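# Slide the wrapped bar under the sealing arm

## Task

Push the film-wrapped bar across the table, without lifting it, until its long axis lines up beneath the sealing arm and the arm sits along the bar's centre line.

## Robot and tools

Robot: two arms, left_arm and right_arm, each ending in a five-jointed humanoid hand with index, middle, ring and thumb (left_arm has a left hand, right_arm a right hand). Bases sit near (-0.007, +0.236, 0) m for left_arm and (+0.019, -0.236, 0) m for right_arm, both turned only slightly about z. A camera stand is fixed behind the arms.

Scene frame: origin at table-top height, halfway between the nominal bases; +x points out over the table, +z up, +y toward left_arm. Image left/right does not match arm names. All reported hand positions (metres) and quat_wxyz orientations, and all offsets, use this frame.

Hand point frame (right hand; the left hand is mirrored so its +x points toward the thumb): +z runs along straightened fingers toward the tips, +y comes out of the palm face, +x crosses the palm away from the thumb. The palm face is at y = -0.062; straight fingertips reach about 0.12 m beyond the hand point. A rigid mast at the wrist on the palm side (x +0.05 to +0.10, z -0.16 to -0.11, up to y +0.06) can collide with things.

Tool execute_actions(actions, cameras). actions is a list of actions; each action is a list of up to 15 rows, one row per 1/30 s step, and a short action repeats its final row to fill 15 steps (0.5 s). Every row is a single flat list of 48 numbers covering both arms, each in [-1, 1], in this order: left_arm dx, dy, dz, rx, ry, rz; 16 left hand joint numbers; left current_limit; left speed; then right_arm dx, dy, dz, rx, ry, rz; 16 right hand joint numbers; right current_limit; right speed.

dx..rz are an offset, not a pose: a target displacement from that arm's Hand target as it stood when the action began, along scene axes. Every row in an action is measured from that same starting target, not from the row before, so a ramp like 0.02, 0.04, 0.06 gives a smooth move. The next action starts from the new Hand target, so sending the same offset again moves further. Scale: 1.0 = 0.6 m for dx, dy, dz and 180 degrees for the rotation; rx, ry, rz form one rotation vector turning about the hand point. Commanded orientation is clipped to 40 degrees from the measured one per step. An all-zero pose part holds the arm at its current target. The arm often stops a little short of the target (friction, elbow sag under load, a few cm); if so, add the missing distance as a further offset. Commanding somewhat higher compensates sag.

Hand joint numbers, in this fixed order: index_mcp, index_abd, index_pip, index_dip, middle_mcp, middle_abd, middle_pip, middle_dip, ring_mcp, ring_abd, ring_pip, ring_dip, thumb_cmc, thumb_axl, thumb_mcp, thumb_ipl. These are absolute goal angles scaled linearly between joint stops, not offsets. Values toward -1 curl fingers toward the palm. Straight values: _mcp +0.75, _abd 0.00, _pip +0.58, _dip +0.70, thumb_cmc +0.71, thumb_axl +0.68, thumb_mcp +0.23, thumb_ipl +0.17. A 0 is a real goal, so to keep a hand unchanged copy back its hand_goal, hand_current_limit and hand_speed. current_limit maps -1..+1 to 0..550 mA (floor 11 mA); speed maps to (speed+1)/2 of 8.5 rad/s. Starting values: current_limit +0.4, speed -0.6; settings persist.

cameras: names to return images for (cam_high, cam_left_wrist, cam_right_wrist, or ["all"]). An empty actions list returns all images by default; otherwise none unless asked.

Results give, per arm: end_effector_position, end_effector_quat_wxyz, Hand target (where the next offsets start), joint positions, velocities ("within noise" when still), joint torques (include gravity, offset and noisy; entries 3 and 4 wrap at ±28 N m), and some mid-action position samples. Per hand: hand_goal, hand_measured, hand_current_ma, hand_state (moving, goal, blocked, overload), hand_current_limit, hand_speed. A MOTOR HOT line warns of overheating; an OVER-TEMPERATURE FAULT means the arm dropped and is disabled for 30 s or more.

Tool zoom_image(camera, region): region [x0, y0, x1, y1] in pixels of the latest full image of that camera, at most 504 by 504. All three cameras are 672x504.

Tool finished_scene(scene=1): ends the scene permanently; call it only once the bar is in place and stays there with the robot clear.

Suggested flow: look with an empty call, locate the bar and the sealing arm in cam_high, move a hand beside the bar low over the table with fingers as a flat paddle, push it in small steps, recheck images, then nudge to centre and back the hand away.

Avoid: knocking the bar off the table, fast strikes on the table or fixed parts, pushing hard into things the arm cannot move, letting the two arms or hands touch, holding the arm stretched or straining (overheat), motor currents near 495 mA for long (finger shutdown), and wrist poses near the base axis where small moves swing the arm. Occasional outside pushes can shift the bar, so verify before finishing.

Each tool is called after "Request:" as a command line: name --argument value for each argument, lists and objects as JSON in quotes; but a table of rows of numbers goes row by row, as --pt "numbers of a row", without its own name.

## Session

Request:
execute_actions --actions '[]'

Scene clock: 0.00 s.
left_arm: end_effector_position=(+0.1693, +0.5604, +0.3760) hand_goal=(+0.754, +0.000, +0.576, +0.696, +0.754, +0.000, +0.576, +0.696, +0.754, +0.000, +0.576, +0.696, +0.714, +0.678, +0.226, +0.168) hand_measured=(+0.754, +0.000, +0.576, +0.696, +0.754, +0.000, +0.576, +0.696, +0.754, +0.000, +0.576, +0.696, +0.714, +0.678, +0.226, +0.168) hand_current_ma=(+0, +0, +0, +0, +0, +0, +0, +0, +0, +0, +0, +0, +0, +0, +0, +0) hand_state=(goal, goal, goal, goal, goal, goal, goal, goal, goal, goal, goal, goal, goal, goal, goal, goal) hand_current_limit=0.40 hand_speed=-0.60 end_effector_quat_wxyz=(+0.406, -0.190, +0.736, +0.507) | right_arm: end_effector_position=(+0.5189, -0.1447, +0.2626) hand_goal=(+0.754, +0.000, +0.576, +0.696, +0.754, +0.000, +0.576, +0.696, +0.754, +0.000, +0.576, +0.696, +0.714, +0.678, +0.226, +0.168) hand_measured=(+0.754, +0.000, +0.576, +0.696, +0.754, +0.000, +0.576, +0.696, +0.754, +0.000, +0.576, +0.696, +0.714, +0.678, +0.226, +0.168) hand_current_ma=(+0, +0, +0, +0, +0, +0, +0, +0, +0, +0, +0, +0, +0, +0, +0, +0) hand_state=(goal, goal, goal, goal, goal, goal, goal, goal, goal, goal, goal, goal, goal, goal, goal, goal) hand_current_limit=0.40 hand_speed=-0.60 end_effector_quat_wxyz=(-0.106, +0.933, +0.196, +0.283)
Joint positions: left_arm=[0.615 0.671 0.578 -0.087 -0.507 -1.016] | right_arm=[0.262 1.317 1.244 -0.9 -0.153 1.502]
Joint velocities: within noise
Joint torques (N m): no reading
Heat: left arm: hottest waist 30 °C; right arm: hottest waist 29 °C.
Hand target: left_arm +0.1701, +0.5610, +0.3991; +0.422, -0.193, +0.722, +0.513 | right_arm +0.5258, -0.1426, +0.2751; -0.107, +0.929, +0.196, +0.295

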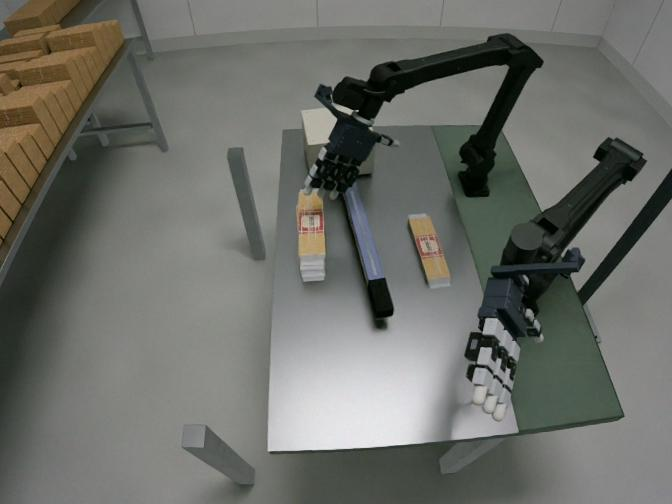

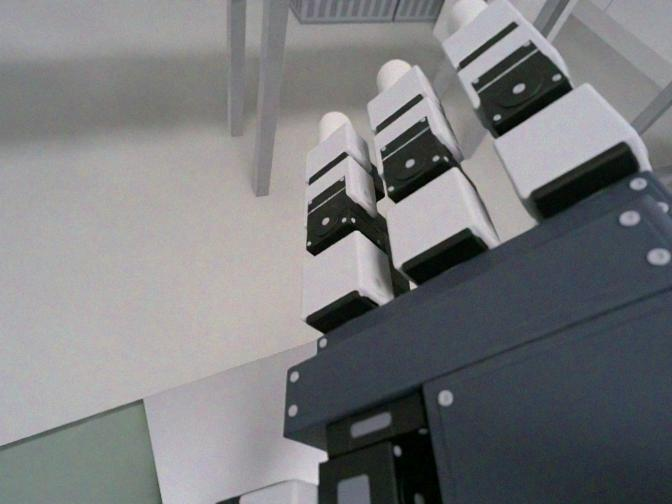

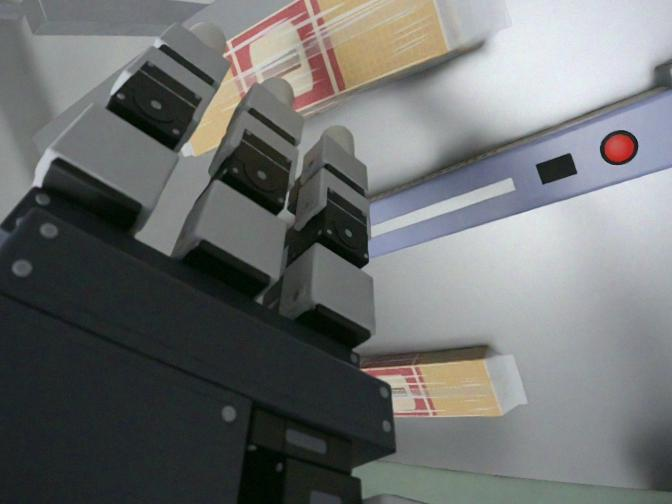

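Request:
zoom_image --camera "cam_high" --region '[260, 150, 480, 330]'

Request:
zoom_image --camera "cam_right_wrist" --region '[200, 0, 672, 504]'

Scaled by 2.291.

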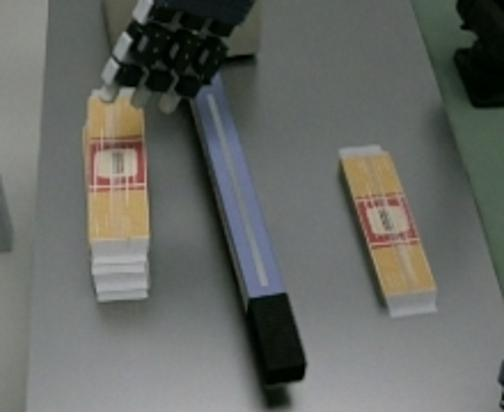

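Scaled by 1.000.

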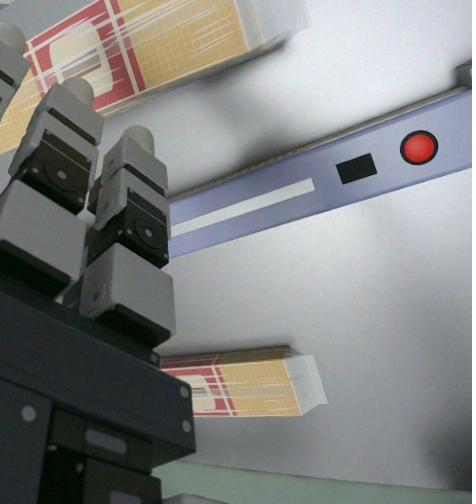

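Request:
execute_actions --actions '[[[0,-0.07,0.03,0.0133,0.0686,-0.0812,0.754,0,0.576,0.696,0.754,0,0.576,0.696,0.754,0,0.576,0.696,0.714,0.678,0.226,0.168,0.4,-0.6,-0.04,0,0.07,0,0,0,0.754,0,0.576,0.696,0.754,0,0.576,0.696,0.754,0,0.576,0.696,0.714,0.678,0.226,0.168,0.4,-0.6],[0,-0.133,0.05,0.0266,0.137,-0.162,0.754,0,0.576,0.696,0.754,0,0.576,0.696,0.754,0,0.576,0.696,0.714,0.678,0.226,0.168,0.4,-0.6,-0.083,0,0.133,0,0,0,0.754,0,0.576,0.696,0.754,0,0.576,0.696,0.754,0,0.576,0.696,0.714,0.678,0.226,0.168,0.4,-0.6]]]'

Scene clock: 142.47 s.
left_arm: end_effector_position=(+0.1750, +0.4820, +0.3825) hand_goal=(+0.754, +0.000, +0.576, +0.696, +0.754, +0.000, +0.576, +0.696, +0.754, +0.000, +0.576, +0.696, +0.714, +0.678, +0.226, +0.168) hand_measured=(+0.760, +0.002, +0.576, +0.696, +0.762, +0.002, +0.576, +0.696, +0.760, +0.000, +0.576, +0.696, +0.718, +0.678, +0.226, +0.168) hand_current_ma=(+11, +1, +1, +0, +12, +1, +1, +0, +12, +1, +1, +0, +7, -1, +0, +0) hand_state=(goal, goal, goal, goal, goal, goal, goal, goal, goal, goal, goal, goal, goal, goal, goal, goal) hand_current_limit=0.40 hand_speed=-0.60 end_effector_quat_wxyz=(+0.371, +0.112, +0.814, +0.433) | right_arm: end_effector_position=(+0.4707, -0.1492, +0.3438) hand_goal=(+0.754, +0.000, +0.576, +0.696, +0.754, +0.000, +0.576, +0.696, +0.754, +0.000, +0.576, +0.696, +0.714, +0.678, +0.226, +0.168) hand_measured=(+0.754, +0.000, +0.576, +0.696, +0.754, +0.000, +0.576, +0.696, +0.754, +0.000, +0.576, +0.696, +0.714, +0.678, +0.224, +0.168) hand_current_ma=(-1, +0, +1, +0, -1, +0, +1, +0, -1, +0, +1, +0, +0, -1, -5, +0) hand_state=(goal, goal, goal, goal, goal, goal, goal, goal, goal, goal, goal, goal, goal, goal, goal, goal) hand_current_limit=0.40 hand_speed=-0.60 end_effector_quat_wxyz=(-0.105, +0.930, +0.199, +0.292)
Joint positions: left_arm=[0.699 0.299 0.582 -0.639 -0.008 -0.574] | right_arm=[0.291 1.19 1.339 -1.101 -0.133 1.52]
Joint torques (N m): left_arm=[0.79 3.19 14.27 1.83 0.1 0.29] | right_arm=[1.61 -5.89 15.19 1.11 0.23 0.16]
Heat: left arm: hottest elbow 44 °C; right arm: hottest elbow 46 °C.
Hand target: left_arm +0.1701, +0.4812, +0.4289; +0.382, +0.123, +0.798, +0.450 | right_arm +0.4760, -0.1427, +0.3549; -0.107, +0.929, +0.196, +0.295
Off the commanded pose: left_arm 0.047 m, 3 deg | right_arm 0.014 m, 1 deg.
Step readings (end_effector_position of left_arm | right_arm):
0: (+0.1693, +0.5604, +0.3760) | (+0.5189, -0.1447, +0.2626)
1: (+0.1701, +0.5604, +0.3760) | (+0.5189, -0.1447, +0.2626)
2: (+0.1735, +0.5593, +0.3761) | (+0.5180, -0.1451, +0.2626)
4: (+0.1815, +0.5488, +0.3802) | (+0.5083, -0.1487, +0.2637)
8: (+0.1763, +0.5097, +0.4056) | (+0.4834, -0.1523, +0.2849)
15: (+0.1737, +0.4805, +0.3917) | (+0.4719, -0.1484, +0.3431)

Request:
execute_actions --actions '[[[0,-0.1,0,0.0133,0.0686,-0.0812,0.754,0,0.576,0.696,0.754,0,0.576,0.696,0.754,0,0.576,0.696,0.714,0.678,0.226,0.168,0.4,-0.6,-0.08,-0.05,0.03,0,0,0,0.754,0,0.576,0.696,0.754,0,0.576,0.696,0.754,0,0.576,0.696,0.714,0.678,0.226,0.168,0.4,-0.6],[0,-0.2,0,0.0266,0.137,-0.162,0.754,0,0.576,0.696,0.754,0,0.576,0.696,0.754,0,0.576,0.696,0.714,0.678,0.226,0.168,0.4,-0.6,-0.16,-0.1,0.06,0,0,0,0.754,0,0.576,0.696,0.754,0,0.576,0.696,0.754,0,0.576,0.696,0.714,0.678,0.226,0.168,0.4,-0.6]],[[0,-0.1,0,0.0133,0.0686,-0.0812,0.754,0,0.576,0.696,0.754,0,0.576,0.696,0.754,0,0.576,0.696,0.714,0.678,0.226,0.168,0.4,-0.6,-0.08,-0.05,0.03,0,0,0,0.754,0,0.576,0.696,0.754,0,0.576,0.696,0.754,0,0.576,0.696,0.714,0.678,0.226,0.168,0.4,-0.6],[0,-0.2,0,0.0266,0.137,-0.162,0.754,0,0.576,0.696,0.754,0,0.576,0.696,0.754,0,0.576,0.696,0.714,0.678,0.226,0.168,0.4,-0.6,-0.16,-0.1,0.06,0,0,0,0.754,0,0.576,0.696,0.754,0,0.576,0.696,0.754,0,0.576,0.696,0.714,0.678,0.226,0.168,0.4,-0.6]]]' --cameras '["all"]'

Scene clock: 157.87 s.
left_arm: end_effector_position=(+0.1756, +0.2437, +0.4001) hand_goal=(+0.754, +0.000, +0.576, +0.696, +0.754, +0.000, +0.576, +0.696, +0.754, +0.000, +0.576, +0.696, +0.714, +0.678, +0.226, +0.168) hand_measured=(+0.762, +0.002, +0.576, +0.696, +0.762, +0.002, +0.576, +0.696, +0.762, +0.000, +0.576, +0.696, +0.720, +0.678, +0.224, +0.168) hand_current_ma=(+12, +1, +1, +0, +14, +1, +1, +0, +13, +1, +1, +0, +10, -1, -2, +0) hand_state=(goal, goal, goal, goal, goal, goal, goal, goal, goal, goal, goal, goal, goal, goal, goal, goal) hand_current_limit=0.40 hand_speed=-0.60 end_effector_quat_wxyz=(+0.226, +0.698, +0.653, +0.187) | right_arm: end_effector_position=(+0.2847, -0.2601, +0.4111) hand_goal=(+0.754, +0.000, +0.576, +0.696, +0.754, +0.000, +0.576, +0.696, +0.754, +0.000, +0.576, +0.696, +0.714, +0.678, +0.226, +0.168) hand_measured=(+0.752, +0.000, +0.576, +0.696, +0.752, +0.000, +0.576, +0.696, +0.752, +0.000, +0.576, +0.696, +0.714, +0.678, +0.224, +0.168) hand_current_ma=(-1, +0, +1, +0, -2, +0, +1, +0, -2, +0, +1, +0, +0, -1, -5, +0) hand_state=(goal, goal, goal, goal, goal, goal, goal, goal, goal, goal, goal, goal, goal, goal, goal, goal) hand_current_limit=0.40 hand_speed=-0.60 end_effector_quat_wxyz=(-0.110, +0.933, +0.192, +0.285)
Joint positions: left_arm=[0.134 0.312 1.016 -1.697 0.156 0.173] | right_arm=[-0.001 0.764 1.3 -1.555 -0.301 1.286]
Joint torques (N m): left_arm=[-0.91 5.83 11.11 1.18 0.03 -0.1] | right_arm=[0.03 -0.09 13.52 0.83 -0.13 -0.11]
Heat: left arm: hottest elbow 44 °C; right arm: hottest elbow 48 °C.
Hand target: left_arm +0.1700, +0.2412, +0.4289; +0.184, +0.682, +0.684, +0.184 | right_arm +0.2840, -0.2626, +0.4269; -0.107, +0.929, +0.196, +0.295
Off the commanded pose: left_arm 0.030 m, 6 deg | right_arm 0.016 m, 1 deg.
joint sent to its limit (left arm) — joint 4 (wrist pitch), lower limit. The joint targets are off in orientation, not in position.
Step readings (end_effector_position of left_arm | right_arm):
0: (+0.1750, +0.4820, +0.3825) | (+0.4707, -0.1492, +0.3438)
1: (+0.1756, +0.4816, +0.3823) | (+0.4705, -0.1492, +0.3436)
2: (+0.1777, +0.4783, +0.3805) | (+0.4690, -0.1496, +0.3433)
4: (+0.1811, +0.4622, +0.3735) | (+0.4565, -0.1551, +0.3425)
8: (+0.1755, +0.4146, +0.3676) | (+0.4139, -0.1779, +0.3571)
15: (+0.1671, +0.3745, +0.3974) | (+0.3732, -0.2008, +0.3958)
16: (+0.1675, +0.3720, +0.3999) | (+0.3723, -0.2012, +0.3954)
17: (+0.1677, +0.3673, +0.4002) | (+0.3705, -0.2023, +0.3939)
19: (+0.1673, +0.3493, +0.3946) | (+0.3579, -0.2087, +0.3885)
23: (+0.1590, +0.2956, +0.3926) | (+0.3184, -0.2379, +0.3979)
30: (+0.1651, +0.2539, +0.4095) | (+0.2759, -0.2574, +0.4180)
camera_calibration:
cam_left_wrist: T_world_to_cam=[[-0.632147, -0.708583, -0.31353, 0.376431], [-0.773662, 0.554812, 0.305992, -0.165195], [-0.0428703, 0.435998, -0.898926, 0.38418], [0, 0, 0, 1]] pos_world=[0.126624, 0.190882, 0.513921]
cam_right_wrist: T_world_to_cam=[[-0.275971, -0.807965, -0.520608, 0.115945], [-0.93778, 0.107585, 0.330144, 0.118436], [-0.210735, 0.579325, -0.787383, 0.656636], [0, 0, 0, 1]] pos_world=[0.281441, -0.299468, 0.538285]

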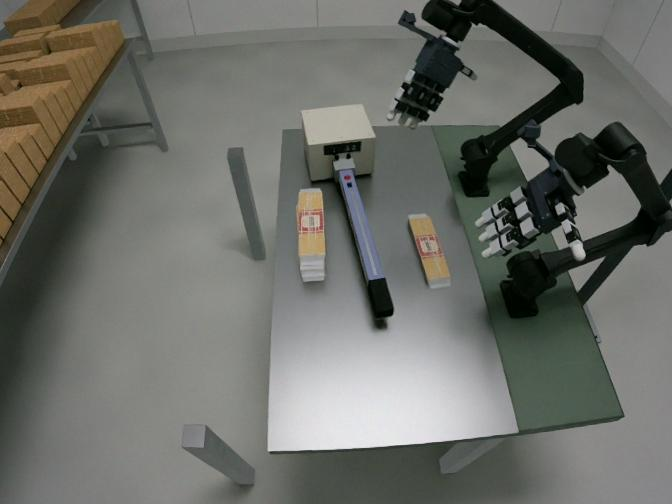

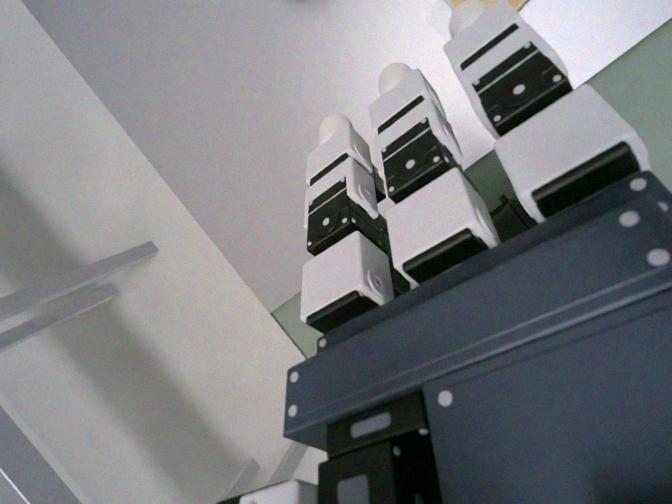

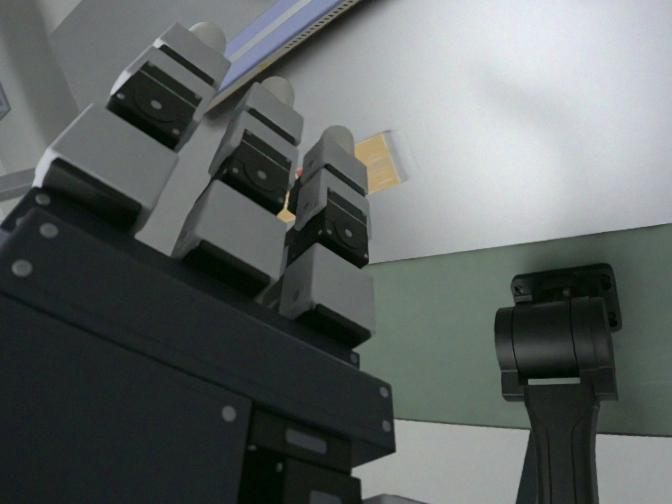

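Request:
zoom_image --camera "cam_high" --region '[280, 90, 480, 240]'

Request:
zoom_image --camera "cam_high" --region '[280, 190, 480, 340]'

Scaled by 2.520.

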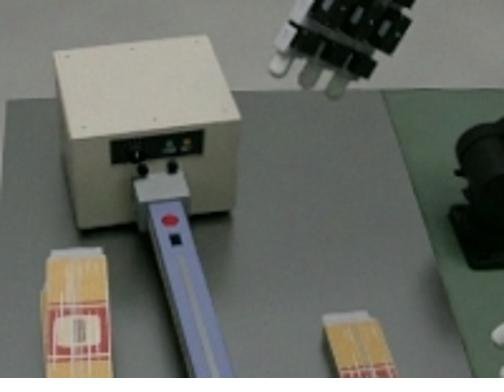

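Scaled by 2.520.

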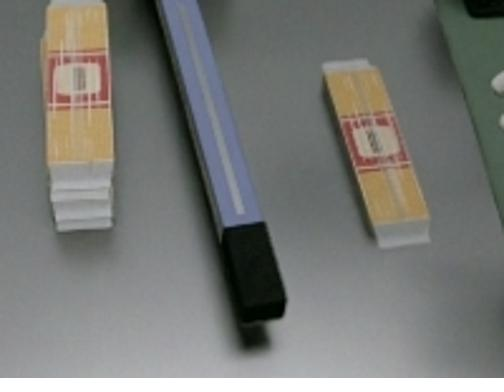

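Request:
execute_actions --actions '[[[0.009,-0.066,-0.06,0,0.0236,0,0.754,0,0.576,0.696,0.754,0,0.576,0.696,0.754,0,0.576,0.696,0.714,0.678,0.226,0.168,0.4,-0.6,0.09,0.066,0,0,0,0,0.754,0,0.576,0.696,0.754,0,0.576,0.696,0.754,0,0.576,0.696,0.714,0.678,0.226,0.168,0.4,-0.6],[0.018,-0.132,-0.125,0,0.047,0,0.754,0,0.576,0.696,0.754,0,0.576,0.696,0.754,0,0.576,0.696,0.714,0.678,0.226,0.168,0.4,-0.6,0.18,0.133,0,0,0,0,0.754,0,0.576,0.696,0.754,0,0.576,0.696,0.754,0,0.576,0.696,0.714,0.678,0.226,0.168,0.4,-0.6]],[[0.009,-0.066,-0.06,0,0.0236,0,0.754,0,0.576,0.696,0.754,0,0.576,0.696,0.754,0,0.576,0.696,0.714,0.678,0.226,0.168,0.4,-0.6,0.09,0.066,0,0,0,0,0.754,0,0.576,0.696,0.754,0,0.576,0.696,0.754,0,0.576,0.696,0.714,0.678,0.226,0.168,0.4,-0.6],[0.018,-0.132,-0.125,0,0.047,0,0.754,0,0.576,0.696,0.754,0,0.576,0.696,0.754,0,0.576,0.696,0.714,0.678,0.226,0.168,0.4,-0.6,0.18,0.133,0,0,0,0,0.754,0,0.576,0.696,0.754,0,0.576,0.696,0.754,0,0.576,0.696,0.714,0.678,0.226,0.168,0.4,-0.6]]]' --cameras '["all"]'

Scene clock: 293.70 s.
left_arm: end_effector_position=(+0.1845, +0.0875, +0.2672) hand_goal=(+0.754, +0.000, +0.576, +0.696, +0.754, +0.000, +0.576, +0.696, +0.754, +0.000, +0.576, +0.696, +0.714, +0.678, +0.226, +0.168) hand_measured=(+0.756, +0.002, +0.576, +0.696, +0.758, +0.002, +0.576, +0.696, +0.756, +0.000, +0.576, +0.696, +0.718, +0.678, +0.224, +0.168) hand_current_ma=(+4, +1, +1, +0, +4, +1, +1, +0, +4, +1, +1, +0, +6, -1, -5, +0) hand_state=(goal, goal, goal, goal, goal, goal, goal, goal, goal, goal, goal, goal, goal, goal, goal, goal) hand_current_limit=0.40 hand_speed=-0.60 end_effector_quat_wxyz=(+0.081, +0.739, +0.667, +0.041) | right_arm: end_effector_position=(+0.4984, -0.0993, +0.4016) hand_goal=(+0.754, +0.000, +0.576, +0.696, +0.754, +0.000, +0.576, +0.696, +0.754, +0.000, +0.576, +0.696, +0.714, +0.678, +0.226, +0.168) hand_measured=(+0.752, +0.002, +0.576, +0.696, +0.752, +0.002, +0.576, +0.696, +0.752, +0.002, +0.576, +0.696, +0.714, +0.678, +0.224, +0.168) hand_current_ma=(-3, +2, +1, +0, -4, +3, +1, +0, -4, +2, +1, +0, +0, -1, -5, +0) hand_state=(goal, goal, goal, goal, goal, goal, goal, goal, goal, goal, goal, goal, goal, goal, goal, goal) hand_current_limit=0.40 hand_speed=-0.60 end_effector_quat_wxyz=(-0.104, +0.933, +0.207, +0.277)
Joint positions: left_arm=[-1.119 0.724 0.895 -1.606 -0.122 -0.989] | right_arm=[0.381 1.351 1.645 -1.271 -0.091 1.579]
Joint torques (N m): left_arm=[-0.91 0.67 9.98 0.9 -0.34 -0.11] | right_arm=[0.38 -9.52 15.56 1.02 0.3 0.18]
Heat: left arm: hottest elbow 48 °C; right arm: hottest elbow 48 °C.
Hand target: left_arm +0.1917, +0.0828, +0.2791; +0.081, +0.701, +0.704, +0.082 | right_arm +0.4999, -0.1030, +0.4269; -0.107, +0.929, +0.196, +0.295
Off the commanded pose: left_arm 0.015 m, 8 deg | right_arm 0.026 m, 3 deg.
Step readings (end_effector_position of left_arm | right_arm):
0: (+0.1756, +0.2437, +0.4001) | (+0.2847, -0.2601, +0.4111)
1: (+0.1756, +0.2436, +0.4001) | (+0.2847, -0.2601, +0.4111)
2: (+0.1757, +0.2416, +0.4000) | (+0.2860, -0.2593, +0.4106)
4: (+0.1760, +0.2241, +0.3989) | (+0.2988, -0.2505, +0.4135)
8: (+0.1731, +0.1845, +0.3767) | (+0.3452, -0.2016, +0.4187)
15: (+0.1775, +0.1626, +0.3533) | (+0.3876, -0.1820, +0.3850)
16: (+0.1786, +0.1614, +0.3507) | (+0.3884, -0.1821, +0.3838)
17: (+0.1788, +0.1567, +0.3478) | (+0.3896, -0.1818, +0.3851)
19: (+0.1757, +0.1389, +0.3387) | (+0.4035, -0.1742, +0.3980)
23: (+0.1734, +0.1022, +0.3007) | (+0.4533, -0.1302, +0.4225)
30: (+0.1847, +0.0772, +0.2745) | (+0.4926, -0.1020, +0.3926)
camera_calibration:
cam_left_wrist: T_world_to_cam=[[-0.739248, -0.672262, -0.0397143, 0.173104], [-0.554394, 0.574037, 0.602602, -0.152432], [-0.382309, 0.467489, -0.797053, 0.365789], [0, 0, 0, 1]] pos_world=[0.183304, 0.0328703, 0.390284]
cam_right_wrist: T_world_to_cam=[[-0.258518, -0.826625, -0.49986, 0.280993], [-0.937174, 0.089136, 0.337284, 0.299694], [-0.234252, 0.555649, -0.797734, 0.614597], [0, 0, 0, 1]] pos_world=[0.497478, -0.135939, 0.52966]

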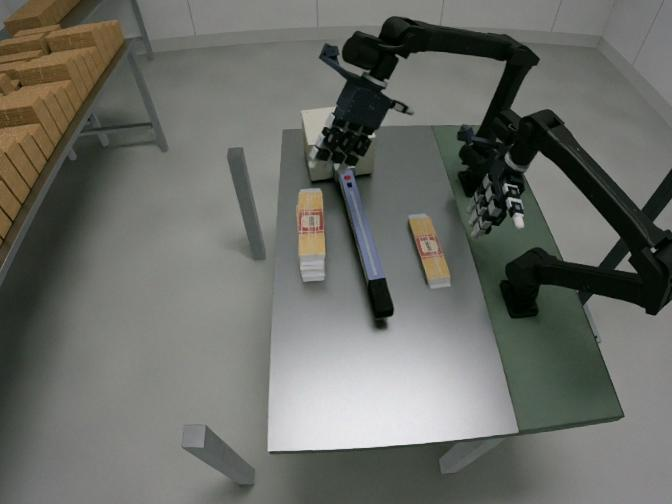

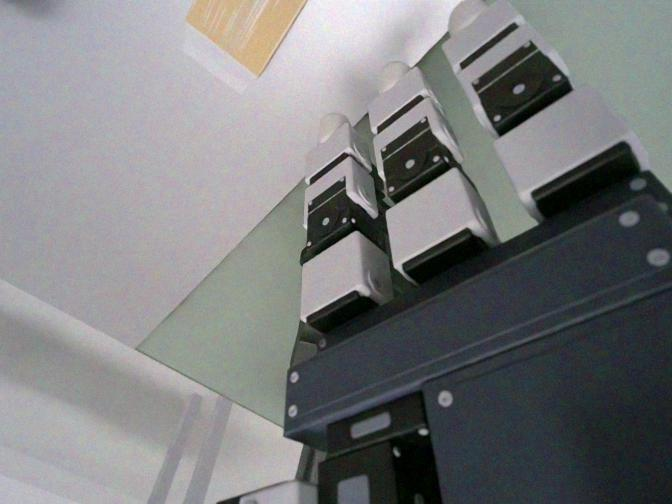

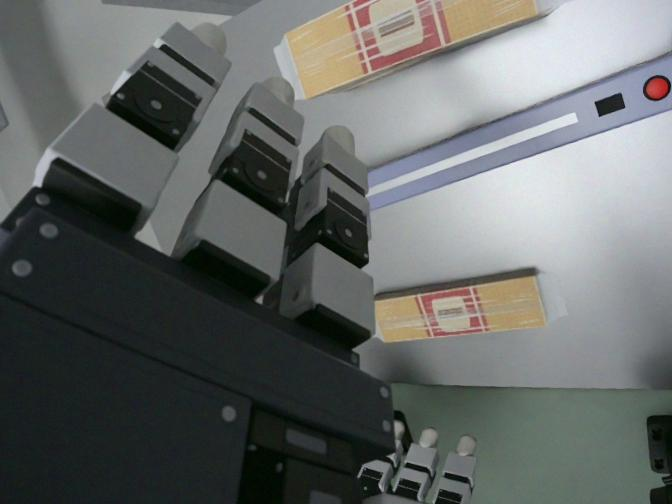

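Request:
zoom_image --camera "cam_high" --region '[400, 150, 540, 255]'

Request:
zoom_image --camera "cam_right_wrist" --region '[350, 50, 672, 400]'

Scaled by 3.600.

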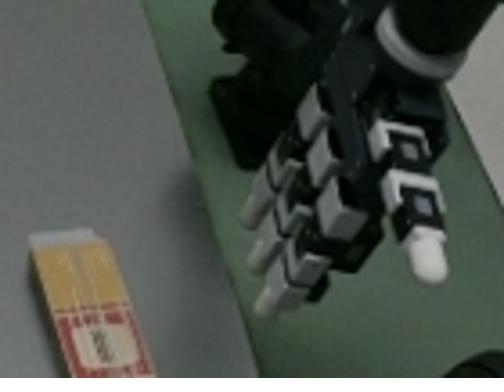

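Scaled by 1.440.

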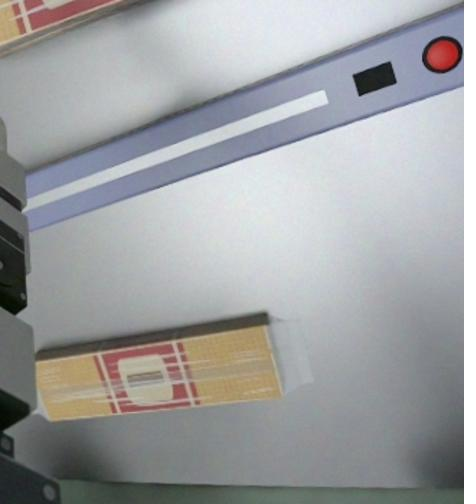

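Request:
execute_actions --actions '[[[0.012,-0.01,-0.075,0,0,0.02,0.754,0,0.576,0.696,0.754,0,0.576,0.696,0.754,0,0.576,0.696,0.714,0.678,0.226,0.168,0.4,-0.6,0,0,0,0,0,0,0.754,0,0.576,0.696,0.754,0,0.576,0.696,0.754,0,0.576,0.696,0.714,0.678,0.226,0.168,0.4,-0.6],[0.025,-0.019,-0.15,0,0,0.04,0.754,0,0.576,0.696,0.754,0,0.576,0.696,0.754,0,0.576,0.696,0.714,0.678,0.226,0.168,0.4,-0.6,0,0,0,0,0,0,0.754,0,0.576,0.696,0.754,0,0.576,0.696,0.754,0,0.576,0.696,0.714,0.678,0.226,0.168,0.4,-0.6]]]' --cameras '["cam_high"]'

Request:
zoom_image --camera "cam_high" --region '[400, 170, 540, 300]'

Scene clock: 338.23 s.
left_arm: end_effector_position=(+0.2036, +0.0732, +0.1865) hand_goal=(+0.754, +0.000, +0.576, +0.696, +0.754, +0.000, +0.576, +0.696, +0.754, +0.000, +0.576, +0.696, +0.714, +0.678, +0.226, +0.168) hand_measured=(+0.756, +0.002, +0.576, +0.696, +0.756, +0.002, +0.576, +0.696, +0.756, +0.000, +0.576, +0.696, +0.718, +0.678, +0.224, +0.168) hand_current_ma=(+3, +1, +1, +0, +3, +1, +1, +0, +3, +1, +1, +0, +6, -1, -5, +0) hand_state=(goal, goal, goal, goal, goal, goal, goal, goal, goal, goal, goal, goal, goal, goal, goal, goal) hand_current_limit=0.40 hand_speed=-0.60 end_effector_quat_wxyz=(+0.068, +0.665, +0.739, +0.088) | right_arm: end_effector_position=(+0.4978, -0.0996, +0.4012) hand_goal=(+0.754, +0.000, +0.576, +0.696, +0.754, +0.000, +0.576, +0.696, +0.754, +0.000, +0.576, +0.696, +0.714, +0.678, +0.226, +0.168) hand_measured=(+0.752, +0.002, +0.576, +0.696, +0.752, +0.002, +0.576, +0.696, +0.752, +0.002, +0.576, +0.696, +0.714, +0.678, +0.224, +0.168) hand_current_ma=(-3, +2, +1, +0, -4, +3, +1, +0, -4, +2, +1, +0, +0, -1, -5, +0) hand_state=(goal, goal, goal, goal, goal, goal, goal, goal, goal, goal, goal, goal, goal, goal, goal, goal) hand_current_limit=0.40 hand_speed=-0.60 end_effector_quat_wxyz=(-0.104, +0.933, +0.207, +0.275)
Joint positions: left_arm=[-1.154 0.899 0.745 -1.359 -0.216 -1.235] | right_arm=[0.381 1.351 1.645 -1.273 -0.09 1.579]
Joint torques (N m): left_arm=[0.44 -1.14 7.99 0.8 -0.45 -0.11] | right_arm=[0.32 -9.23 16.01 0.85 0.26 0.18]
Heat: left arm: hottest elbow 46 °C; right arm: hottest elbow 44 °C.
Hand target: left_arm +0.2066, +0.0714, +0.1890; +0.076, +0.656, +0.746, +0.087 | right_arm +0.4999, -0.1030, +0.4269; -0.107, +0.929, +0.197, +0.295
Off the commanded pose: left_arm 0.004 m, 2 deg | right_arm 0.026 m, 3 deg.
Step readings (end_effector_position of left_arm | right_arm):
0: (+0.1845, +0.0876, +0.2672) | (+0.4984, -0.0993, +0.4016)
1: (+0.1847, +0.0877, +0.2673) | (+0.4984, -0.0993, +0.4016)
2: (+0.1866, +0.0876, +0.2677) | (+0.4984, -0.0994, +0.4016)
4: (+0.1919, +0.0831, +0.2623) | (+0.4984, -0.0994, +0.4016)
8: (+0.1961, +0.0784, +0.2172) | (+0.4983, -0.0994, +0.4015)
15: (+0.2025, +0.0738, +0.1859) | (+0.4979, -0.0996, +0.4013)
Images, in order (width x height): cam_high 672x504.

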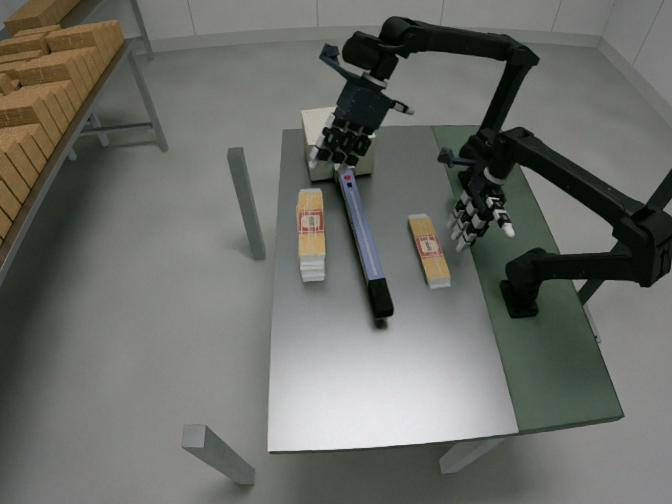

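Scaled by 3.600.

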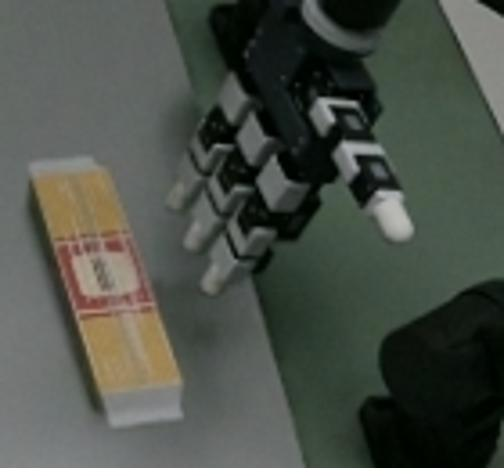

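Request:
execute_actions --actions '[[[0,0,-0.03,0,0,0,0.754,0,0.576,0.696,0.754,0,0.576,0.696,0.754,0,0.576,0.696,0.714,0.678,0.226,0.168,0.4,-0.6,0,0,0,0,0,0,0.754,0,0.576,0.696,0.754,0,0.576,0.696,0.754,0,0.576,0.696,0.714,0.678,0.226,0.168,0.4,-0.6],[0,0,-0.06,0,0,0,0.754,0,0.576,0.696,0.754,0,0.576,0.696,0.754,0,0.576,0.696,0.714,0.678,0.226,0.168,0.4,-0.6,0,0,0,0,0,0,0.754,0,0.576,0.696,0.754,0,0.576,0.696,0.754,0,0.576,0.696,0.714,0.678,0.226,0.168,0.4,-0.6]]]' --cameras '["cam_high"]'

Request:
zoom_image --camera "cam_high" --region '[400, 200, 500, 300]'

Scene clock: 359.43 s.
left_arm: end_effector_position=(+0.2050, +0.0708, +0.1547) hand_goal=(+0.754, +0.000, +0.576, +0.696, +0.754, +0.000, +0.576, +0.696, +0.754, +0.000, +0.576, +0.696, +0.714, +0.678, +0.226, +0.168) hand_measured=(+0.756, +0.002, +0.576, +0.696, +0.756, +0.002, +0.576, +0.696, +0.756, +0.000, +0.576, +0.696, +0.718, +0.678, +0.224, +0.168) hand_current_ma=(+3, +1, +1, +0, +3, +1, +1, +0, +3, +1, +1, +0, +6, -1, -5, +0) hand_state=(goal, goal, goal, goal, goal, goal, goal, goal, goal, goal, goal, goal, goal, goal, goal, goal) hand_current_limit=0.40 hand_speed=-0.60 end_effector_quat_wxyz=(+0.073, +0.662, +0.740, +0.086) | right_arm: end_effector_position=(+0.4978, -0.0996, +0.4012) hand_goal=(+0.754, +0.000, +0.576, +0.696, +0.754, +0.000, +0.576, +0.696, +0.754, +0.000, +0.576, +0.696, +0.714, +0.678, +0.226, +0.168) hand_measured=(+0.752, +0.002, +0.576, +0.696, +0.752, +0.002, +0.576, +0.696, +0.752, +0.002, +0.576, +0.696, +0.714, +0.678, +0.224, +0.168) hand_current_ma=(-3, +2, +1, +0, -4, +3, +1, +0, -4, +2, +1, +0, +0, -1, -5, +0) hand_state=(goal, goal, goal, goal, goal, goal, goal, goal, goal, goal, goal, goal, goal, goal, goal, goal) hand_current_limit=0.40 hand_speed=-0.60 end_effector_quat_wxyz=(-0.104, +0.933, +0.207, +0.275)
Joint positions: left_arm=[-1.154 0.923 0.671 -1.251 -0.217 -1.239] | right_arm=[0.381 1.351 1.645 -1.273 -0.09 1.579]
Joint torques (N m): left_arm=[0.44 -1.14 7.2 0.87 -0.45 -0.1] | right_arm=[0.26 -9.47 15.97 0.85 0.27 0.17]
Heat: left arm: hottest elbow 42 °C; right arm: hottest elbow 45 °C.
Hand target: left_arm +0.2067, +0.0714, +0.1531; +0.076, +0.656, +0.746, +0.087 | right_arm +0.4999, -0.1030, +0.4269; -0.107, +0.929, +0.197, +0.295
Off the commanded pose: left_arm 0.002 m, 1 deg | right_arm 0.026 m, 3 deg.
Step readings (end_effector_position of left_arm | right_arm):
0: (+0.2036, +0.0733, +0.1865) | (+0.4978, -0.0996, +0.4012)
1: (+0.2036, +0.0732, +0.1865) | (+0.4978, -0.0996, +0.4012)
2: (+0.2039, +0.0727, +0.1863) | (+0.4978, -0.0996, +0.4012)
4: (+0.2053, +0.0700, +0.1823) | (+0.4978, -0.0996, +0.4012)
8: (+0.2044, +0.0719, +0.1646) | (+0.4978, -0.0996, +0.4012)
15: (+0.2045, +0.0716, +0.1545) | (+0.4978, -0.0996, +0.4012)
Images, in order (width x height): cam_high 672x504.

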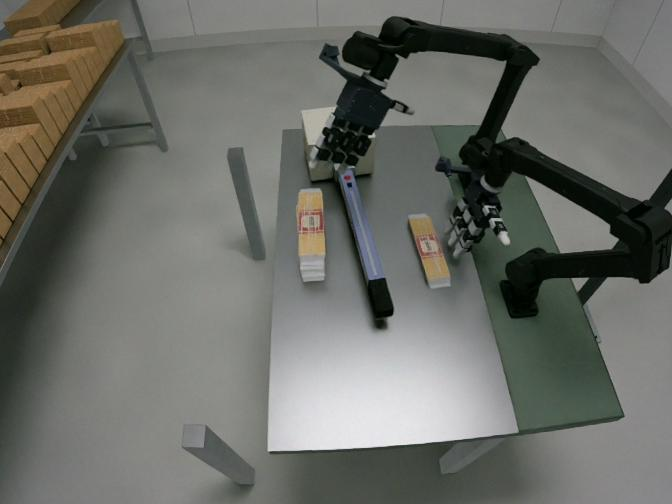

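Scaled by 5.040.

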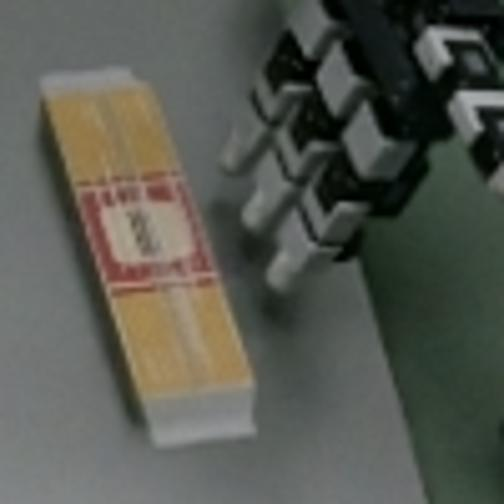

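Request:
execute_actions --actions '[[[0.02,0,-0.016,0,0,0,0.754,0,0.576,0.696,0.754,0,0.576,0.696,0.754,0,0.576,0.696,0.714,0.678,0.226,0.168,0.4,-0.6,0,0,0,0,0,0,0.754,0,0.576,0.696,0.754,0,0.576,0.696,0.754,0,0.576,0.696,0.714,0.678,0.226,0.168,0.4,-0.6]],[[0.05,0,0,0,0,0,0.754,0,0.576,0.696,0.754,0,0.576,0.696,0.754,0,0.576,0.696,0.714,0.678,0.226,0.168,0.4,-0.6,0,0,0,0,0,0,0.754,0,0.576,0.696,0.754,0,0.576,0.696,0.754,0,0.576,0.696,0.714,0.678,0.226,0.168,0.4,-0.6]]]' --cameras '["cam_high"]'

Request:
zoom_image --camera "cam_high" --region '[400, 200, 500, 300]'

Scene clock: 377.47 s.
left_arm: end_effector_position=(+0.2398, +0.0789, +0.1382) hand_goal=(+0.754, +0.000, +0.576, +0.696, +0.754, +0.000, +0.576, +0.696, +0.754, +0.000, +0.576, +0.696, +0.714, +0.678, +0.226, +0.168) hand_measured=(+0.758, +0.002, +0.576, +0.696, +0.760, +0.002, +0.578, +0.696, +0.762, +0.014, +0.582, +0.700, +0.718, +0.678, +0.224, +0.168) hand_current_ma=(+6, +1, +1, +0, +9, +1, +2, +0, +15, +21, +10, +4, +5, -1, -5, +0) hand_state=(goal, goal, goal, goal, goal, goal, goal, goal, goal, goal, goal, goal, goal, goal, goal, goal) hand_current_limit=0.40 hand_speed=-0.60 end_effector_quat_wxyz=(+0.066, +0.655, +0.747, +0.090) | right_arm: end_effector_position=(+0.4978, -0.0996, +0.4012) hand_goal=(+0.754, +0.000, +0.576, +0.696, +0.754, +0.000, +0.576, +0.696, +0.754, +0.000, +0.576, +0.696, +0.714, +0.678, +0.226, +0.168) hand_measured=(+0.752, +0.002, +0.576, +0.696, +0.752, +0.002, +0.576, +0.696, +0.752, +0.002, +0.576, +0.696, +0.714, +0.678, +0.224, +0.168) hand_current_ma=(-3, +2, +1, +0, -4, +3, +1, +0, -4, +2, +1, +0, +0, -1, -5, +0) hand_state=(goal, goal, goal, goal, goal, goal, goal, goal, goal, goal, goal, goal, goal, goal, goal, goal) hand_current_limit=0.40 hand_speed=-0.60 end_effector_quat_wxyz=(-0.104, +0.933, +0.207, +0.275)
Joint positions: left_arm=[-1.007 0.985 0.661 -1.166 -0.208 -1.111] | right_arm=[0.381 1.351 1.645 -1.273 -0.09 1.579]
Joint torques (N m): left_arm=[1.08 -1.26 8.66 1.07 -0.3 0.21] | right_arm=[0.26 -9.58 15.94 0.95 0.25 0.15]
Heat: left arm: hottest elbow 41 °C; right arm: hottest elbow 46 °C.
Hand target: left_arm +0.2488, +0.0714, +0.1435; +0.076, +0.656, +0.746, +0.087 | right_arm +0.4999, -0.1030, +0.4269; -0.107, +0.929, +0.197, +0.295
Off the commanded pose: left_arm 0.013 m, 1 deg | right_arm 0.026 m, 3 deg.
Step readings (end_effector_position of left_arm | right_arm):
0: (+0.2050, +0.0708, +0.1547) | (+0.4978, -0.0996, +0.4012)
1: (+0.2051, +0.0708, +0.1547) | (+0.4978, -0.0996, +0.4012)
2: (+0.2055, +0.0706, +0.1545) | (+0.4978, -0.0996, +0.4012)
4: (+0.2084, +0.0701, +0.1535) | (+0.4978, -0.0996, +0.4012)
8: (+0.2139, +0.0721, +0.1492) | (+0.4978, -0.0996, +0.4012)
15: (+0.2158, +0.0718, +0.1467) | (+0.4978, -0.0996, +0.4012)
16: (+0.2161, +0.0717, +0.1467) | (+0.4978, -0.0996, +0.4012)
17: (+0.2172, +0.0716, +0.1463) | (+0.4978, -0.0996, +0.4012)
19: (+0.2235, +0.0739, +0.1449) | (+0.4978, -0.0996, +0.4012)
23: (+0.2353, +0.0807, +0.1396) | (+0.4978, -0.0996, +0.4012)
30: (+0.2394, +0.0795, +0.1382) | (+0.4978, -0.0996, +0.4012)
Images, in order (width x height): cam_high 672x504.

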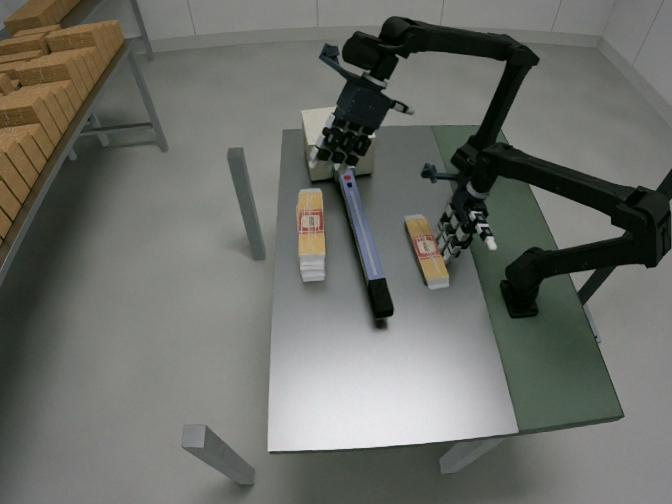

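Scaled by 5.040.

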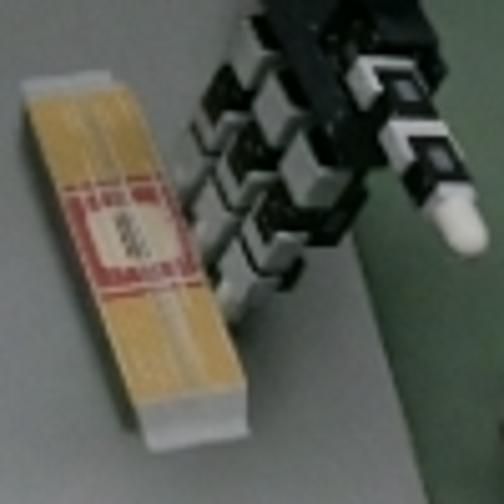

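Request:
execute_actions --actions '[[[0.05,0,0.008,0,0,0,0.754,0,0.576,0.696,0.754,0,0.576,0.696,0.754,0,0.576,0.696,0.714,0.678,0.226,0.168,0.4,-0.6,0,0,0,0,0,0,0.754,0,0.576,0.696,0.754,0,0.576,0.696,0.754,0,0.576,0.696,0.714,0.678,0.226,0.168,0.4,-0.6]],[[0.055,0,0,0,0,0,0.754,0,0.576,0.696,0.754,0,0.576,0.696,0.754,0,0.576,0.696,0.714,0.678,0.226,0.168,0.4,-0.6,0,0,0,0,0,0,0.754,0,0.576,0.696,0.754,0,0.576,0.696,0.754,0,0.576,0.696,0.714,0.678,0.226,0.168,0.4,-0.6]]]' --cameras '["cam_high", "cam_right_wrist"]'

Request:
zoom_image --camera "cam_high" --region '[340, 190, 480, 330]'

Scene clock: 402.83 s.
left_arm: end_effector_position=(+0.2904, +0.0796, +0.1391) hand_goal=(+0.754, +0.000, +0.576, +0.696, +0.754, +0.000, +0.576, +0.696, +0.754, +0.000, +0.576, +0.696, +0.714, +0.678, +0.226, +0.168) hand_measured=(+0.760, +0.002, +0.578, +0.696, +0.768, +0.002, +0.582, +0.698, +0.874, +0.028, +0.638, +0.736, +0.718, +0.678, +0.224, +0.168) hand_current_ma=(+8, +1, +3, +0, +31, +1, +10, +3, +385, +55, +188, +106, +5, -1, -5, +0) hand_state=(goal, goal, goal, goal, goal, goal, goal, goal, blocked, blocked, blocked, blocked, goal, goal, goal, goal) hand_current_limit=0.40 hand_speed=-0.60 end_effector_quat_wxyz=(+0.057, +0.664, +0.741, +0.080) | right_arm: end_effector_position=(+0.4978, -0.0996, +0.4012) hand_goal=(+0.754, +0.000, +0.576, +0.696, +0.754, +0.000, +0.576, +0.696, +0.754, +0.000, +0.576, +0.696, +0.714, +0.678, +0.226, +0.168) hand_measured=(+0.752, +0.002, +0.576, +0.696, +0.752, +0.002, +0.576, +0.696, +0.752, +0.002, +0.576, +0.696, +0.714, +0.678, +0.224, +0.168) hand_current_ma=(-3, +2, +1, +0, -4, +3, +1, +0, -4, +2, +1, +0, +0, -1, -5, +0) hand_state=(goal, goal, goal, goal, goal, goal, goal, goal, goal, goal, goal, goal, goal, goal, goal, goal) hand_current_limit=0.40 hand_speed=-0.60 end_effector_quat_wxyz=(-0.104, +0.933, +0.207, +0.275)
Joint positions: left_arm=[-0.831 1.075 0.728 -1.122 -0.168 -0.914] | right_arm=[0.381 1.351 1.645 -1.273 -0.09 1.579]
Joint torques (N m): left_arm=[1.73 -0.97 9.84 1.87 -0.92 0.03] | right_arm=[0.15 -9.29 15.95 0.92 0.26 0.19]
Heat: left arm: hottest elbow 40 °C; right arm: hottest elbow 47 °C.
Hand target: left_arm +0.3116, +0.0714, +0.1482; +0.076, +0.656, +0.746, +0.087 | right_arm +0.4999, -0.1030, +0.4269; -0.107, +0.929, +0.197, +0.295
Off the commanded pose: left_arm 0.025 m, 3 deg | right_arm 0.026 m, 3 deg.
Step readings (end_effector_position of left_arm | right_arm):
0: (+0.2398, +0.0788, +0.1381) | (+0.4978, -0.0996, +0.4012)
1: (+0.2399, +0.0789, +0.1381) | (+0.4978, -0.0996, +0.4012)
2: (+0.2405, +0.0789, +0.1379) | (+0.4978, -0.0996, +0.4012)
4: (+0.2447, +0.0806, +0.1378) | (+0.4978, -0.0996, +0.4012)
8: (+0.2558, +0.0829, +0.1388) | (+0.4978, -0.0996, +0.4012)
15: (+0.2606, +0.0808, +0.1392) | (+0.4978, -0.0996, +0.4012)
16: (+0.2608, +0.0806, +0.1392) | (+0.4978, -0.0996, +0.4012)
17: (+0.2617, +0.0804, +0.1391) | (+0.4978, -0.0996, +0.4012)
19: (+0.2672, +0.0811, +0.1386) | (+0.4978, -0.0996, +0.4012)
23: (+0.2828, +0.0825, +0.1388) | (+0.4978, -0.0996, +0.4012)
30: (+0.2896, +0.0805, +0.1390) | (+0.4978, -0.0996, +0.4012)
camera_calibration:
cam_right_wrist: T_world_to_cam=[[-0.260173, -0.827124, -0.498173, 0.280461], [-0.936291, 0.0900391, 0.339489, 0.298046], [-0.235944, 0.55476, -0.797854, 0.615184], [0, 0, 0, 1]] pos_world=[0.497175, -0.13614, 0.529362]
Images, in order (width x height): cam_high 672x504, cam_right_wrist 672x504.

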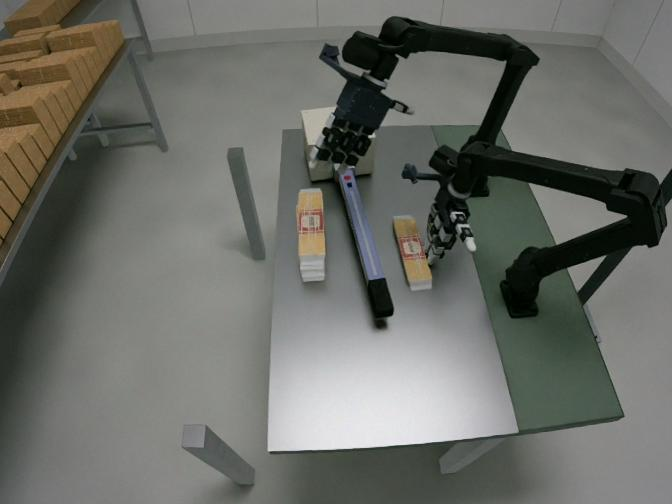

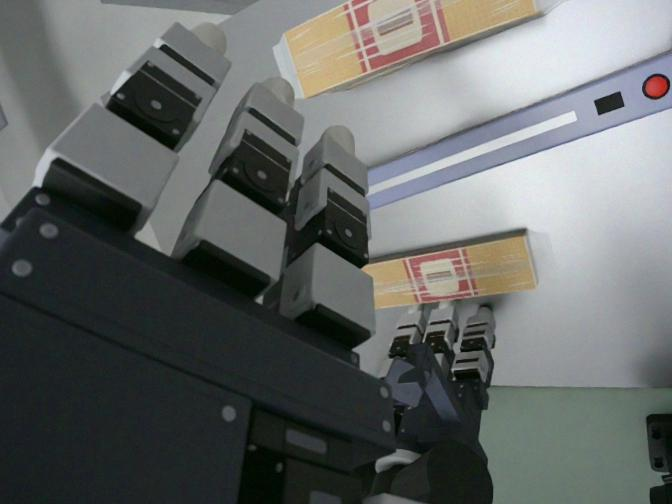

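Scaled by 3.600.

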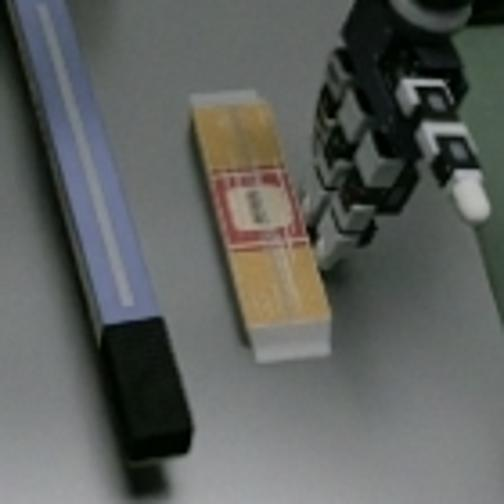

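Request:
zoom_image --camera "cam_right_wrist" --region '[360, 210, 560, 400]'

Scaled by 2.520.

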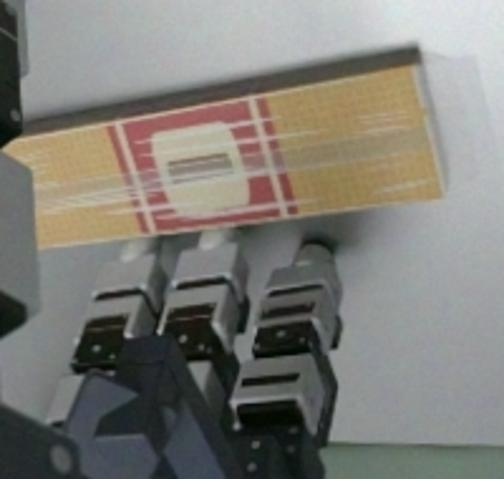

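Request:
execute_actions --actions '[[[-0.028,0,0.02,0,0,0,0.754,0,0.576,0.696,0.754,0,0.576,0.696,0.754,0,0.576,0.696,0.714,0.678,0.226,0.168,0.4,-0.6,0,0,0,0,0,0,0.754,0,0.576,0.696,0.754,0,0.576,0.696,0.754,0,0.576,0.696,0.714,0.678,0.226,0.168,0.4,-0.6]]]' --cameras '["cam_right_wrist"]'

Request:
zoom_image --camera "cam_right_wrist" --region '[360, 210, 560, 400]'

Scene clock: 437.10 s.
left_arm: end_effector_position=(+0.2873, +0.0808, +0.1415) hand_goal=(+0.754, +0.000, +0.576, +0.696, +0.754, +0.000, +0.576, +0.696, +0.754, +0.000, +0.576, +0.696, +0.714, +0.678, +0.226, +0.168) hand_measured=(+0.758, +0.002, +0.578, +0.696, +0.760, +0.002, +0.580, +0.698, +0.768, +0.004, +0.584, +0.702, +0.718, +0.678, +0.224, +0.168) hand_current_ma=(+5, +1, +3, +0, +8, +1, +4, +3, +30, +3, +14, +10, +5, -1, -5, +0) hand_state=(goal, goal, goal, goal, goal, goal, goal, goal, goal, goal, goal, goal, goal, goal, goal, goal) hand_current_limit=0.40 hand_speed=-0.60 end_effector_quat_wxyz=(+0.055, +0.662, +0.743, +0.087) | right_arm: end_effector_position=(+0.4978, -0.0996, +0.4012) hand_goal=(+0.754, +0.000, +0.576, +0.696, +0.754, +0.000, +0.576, +0.696, +0.754, +0.000, +0.576, +0.696, +0.714, +0.678, +0.226, +0.168) hand_measured=(+0.752, +0.002, +0.576, +0.696, +0.752, +0.002, +0.576, +0.696, +0.752, +0.002, +0.576, +0.696, +0.714, +0.678, +0.224, +0.168) hand_current_ma=(-3, +2, +1, +0, -4, +3, +1, +0, -4, +2, +1, +0, +0, -1, -5, +0) hand_state=(goal, goal, goal, goal, goal, goal, goal, goal, goal, goal, goal, goal, goal, goal, goal, goal) hand_current_limit=0.40 hand_speed=-0.60 end_effector_quat_wxyz=(-0.104, +0.933, +0.207, +0.275)
Joint positions: left_arm=[-0.846 1.07 0.728 -1.134 -0.185 -0.934] | right_arm=[0.381 1.351 1.645 -1.273 -0.09 1.579]
Joint torques (N m): left_arm=[-0.56 -3.9 10.03 0.18 -0.46 -0.1] | right_arm=[0.67 -9.7 16.01 0.91 0.28 0.17]
Heat: left arm: hottest elbow 41 °C; right arm: hottest elbow 48 °C.
Hand target: left_arm +0.2948, +0.0715, +0.1601; +0.076, +0.656, +0.746, +0.087 | right_arm +0.4999, -0.1030, +0.4269; -0.107, +0.929, +0.197, +0.295
Off the commanded pose: left_arm 0.022 m, 3 deg | right_arm 0.026 m, 3 deg.
Step readings (end_effector_position of left_arm | right_arm):
0: (+0.2904, +0.0796, +0.1391) | (+0.4978, -0.0996, +0.4012)
1: (+0.2904, +0.0796, +0.1391) | (+0.4978, -0.0996, +0.4012)
2: (+0.2904, +0.0796, +0.1391) | (+0.4978, -0.0996, +0.4012)
4: (+0.2899, +0.0796, +0.1394) | (+0.4978, -0.0996, +0.4012)
8: (+0.2880, +0.0793, +0.1405) | (+0.4978, -0.0996, +0.4012)
15: (+0.2874, +0.0806, +0.1415) | (+0.4978, -0.0996, +0.4012)
camera_calibration:
cam_right_wrist: T_world_to_cam=[[-0.260173, -0.827124, -0.498173, 0.280461], [-0.936291, 0.0900391, 0.339489, 0.298046], [-0.235944, 0.55476, -0.797854, 0.615184], [0, 0, 0, 1]] pos_world=[0.497175, -0.13614, 0.529362]
Images, in order (width x height): cam_right_wrist 672x504.

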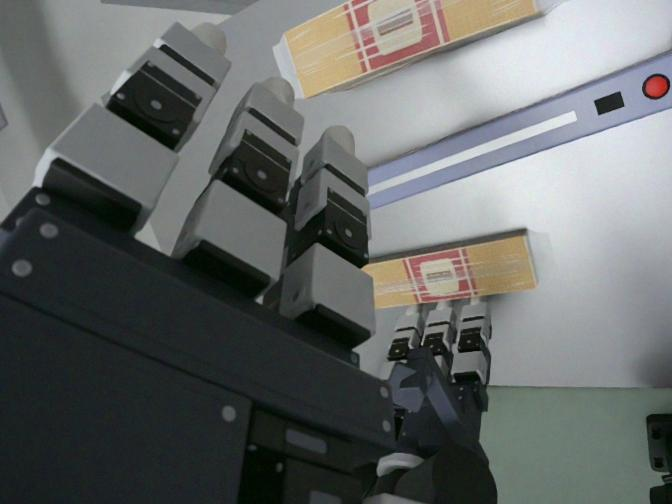

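Scaled by 2.520.

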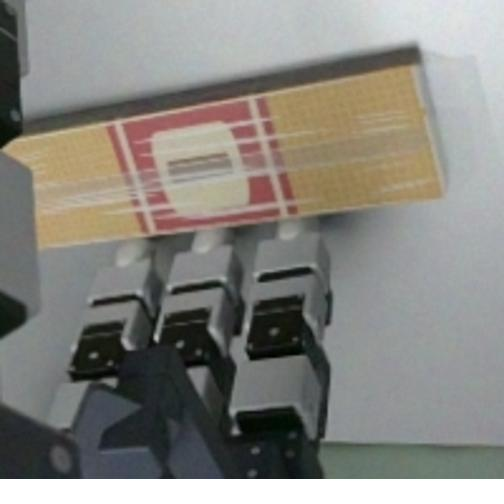

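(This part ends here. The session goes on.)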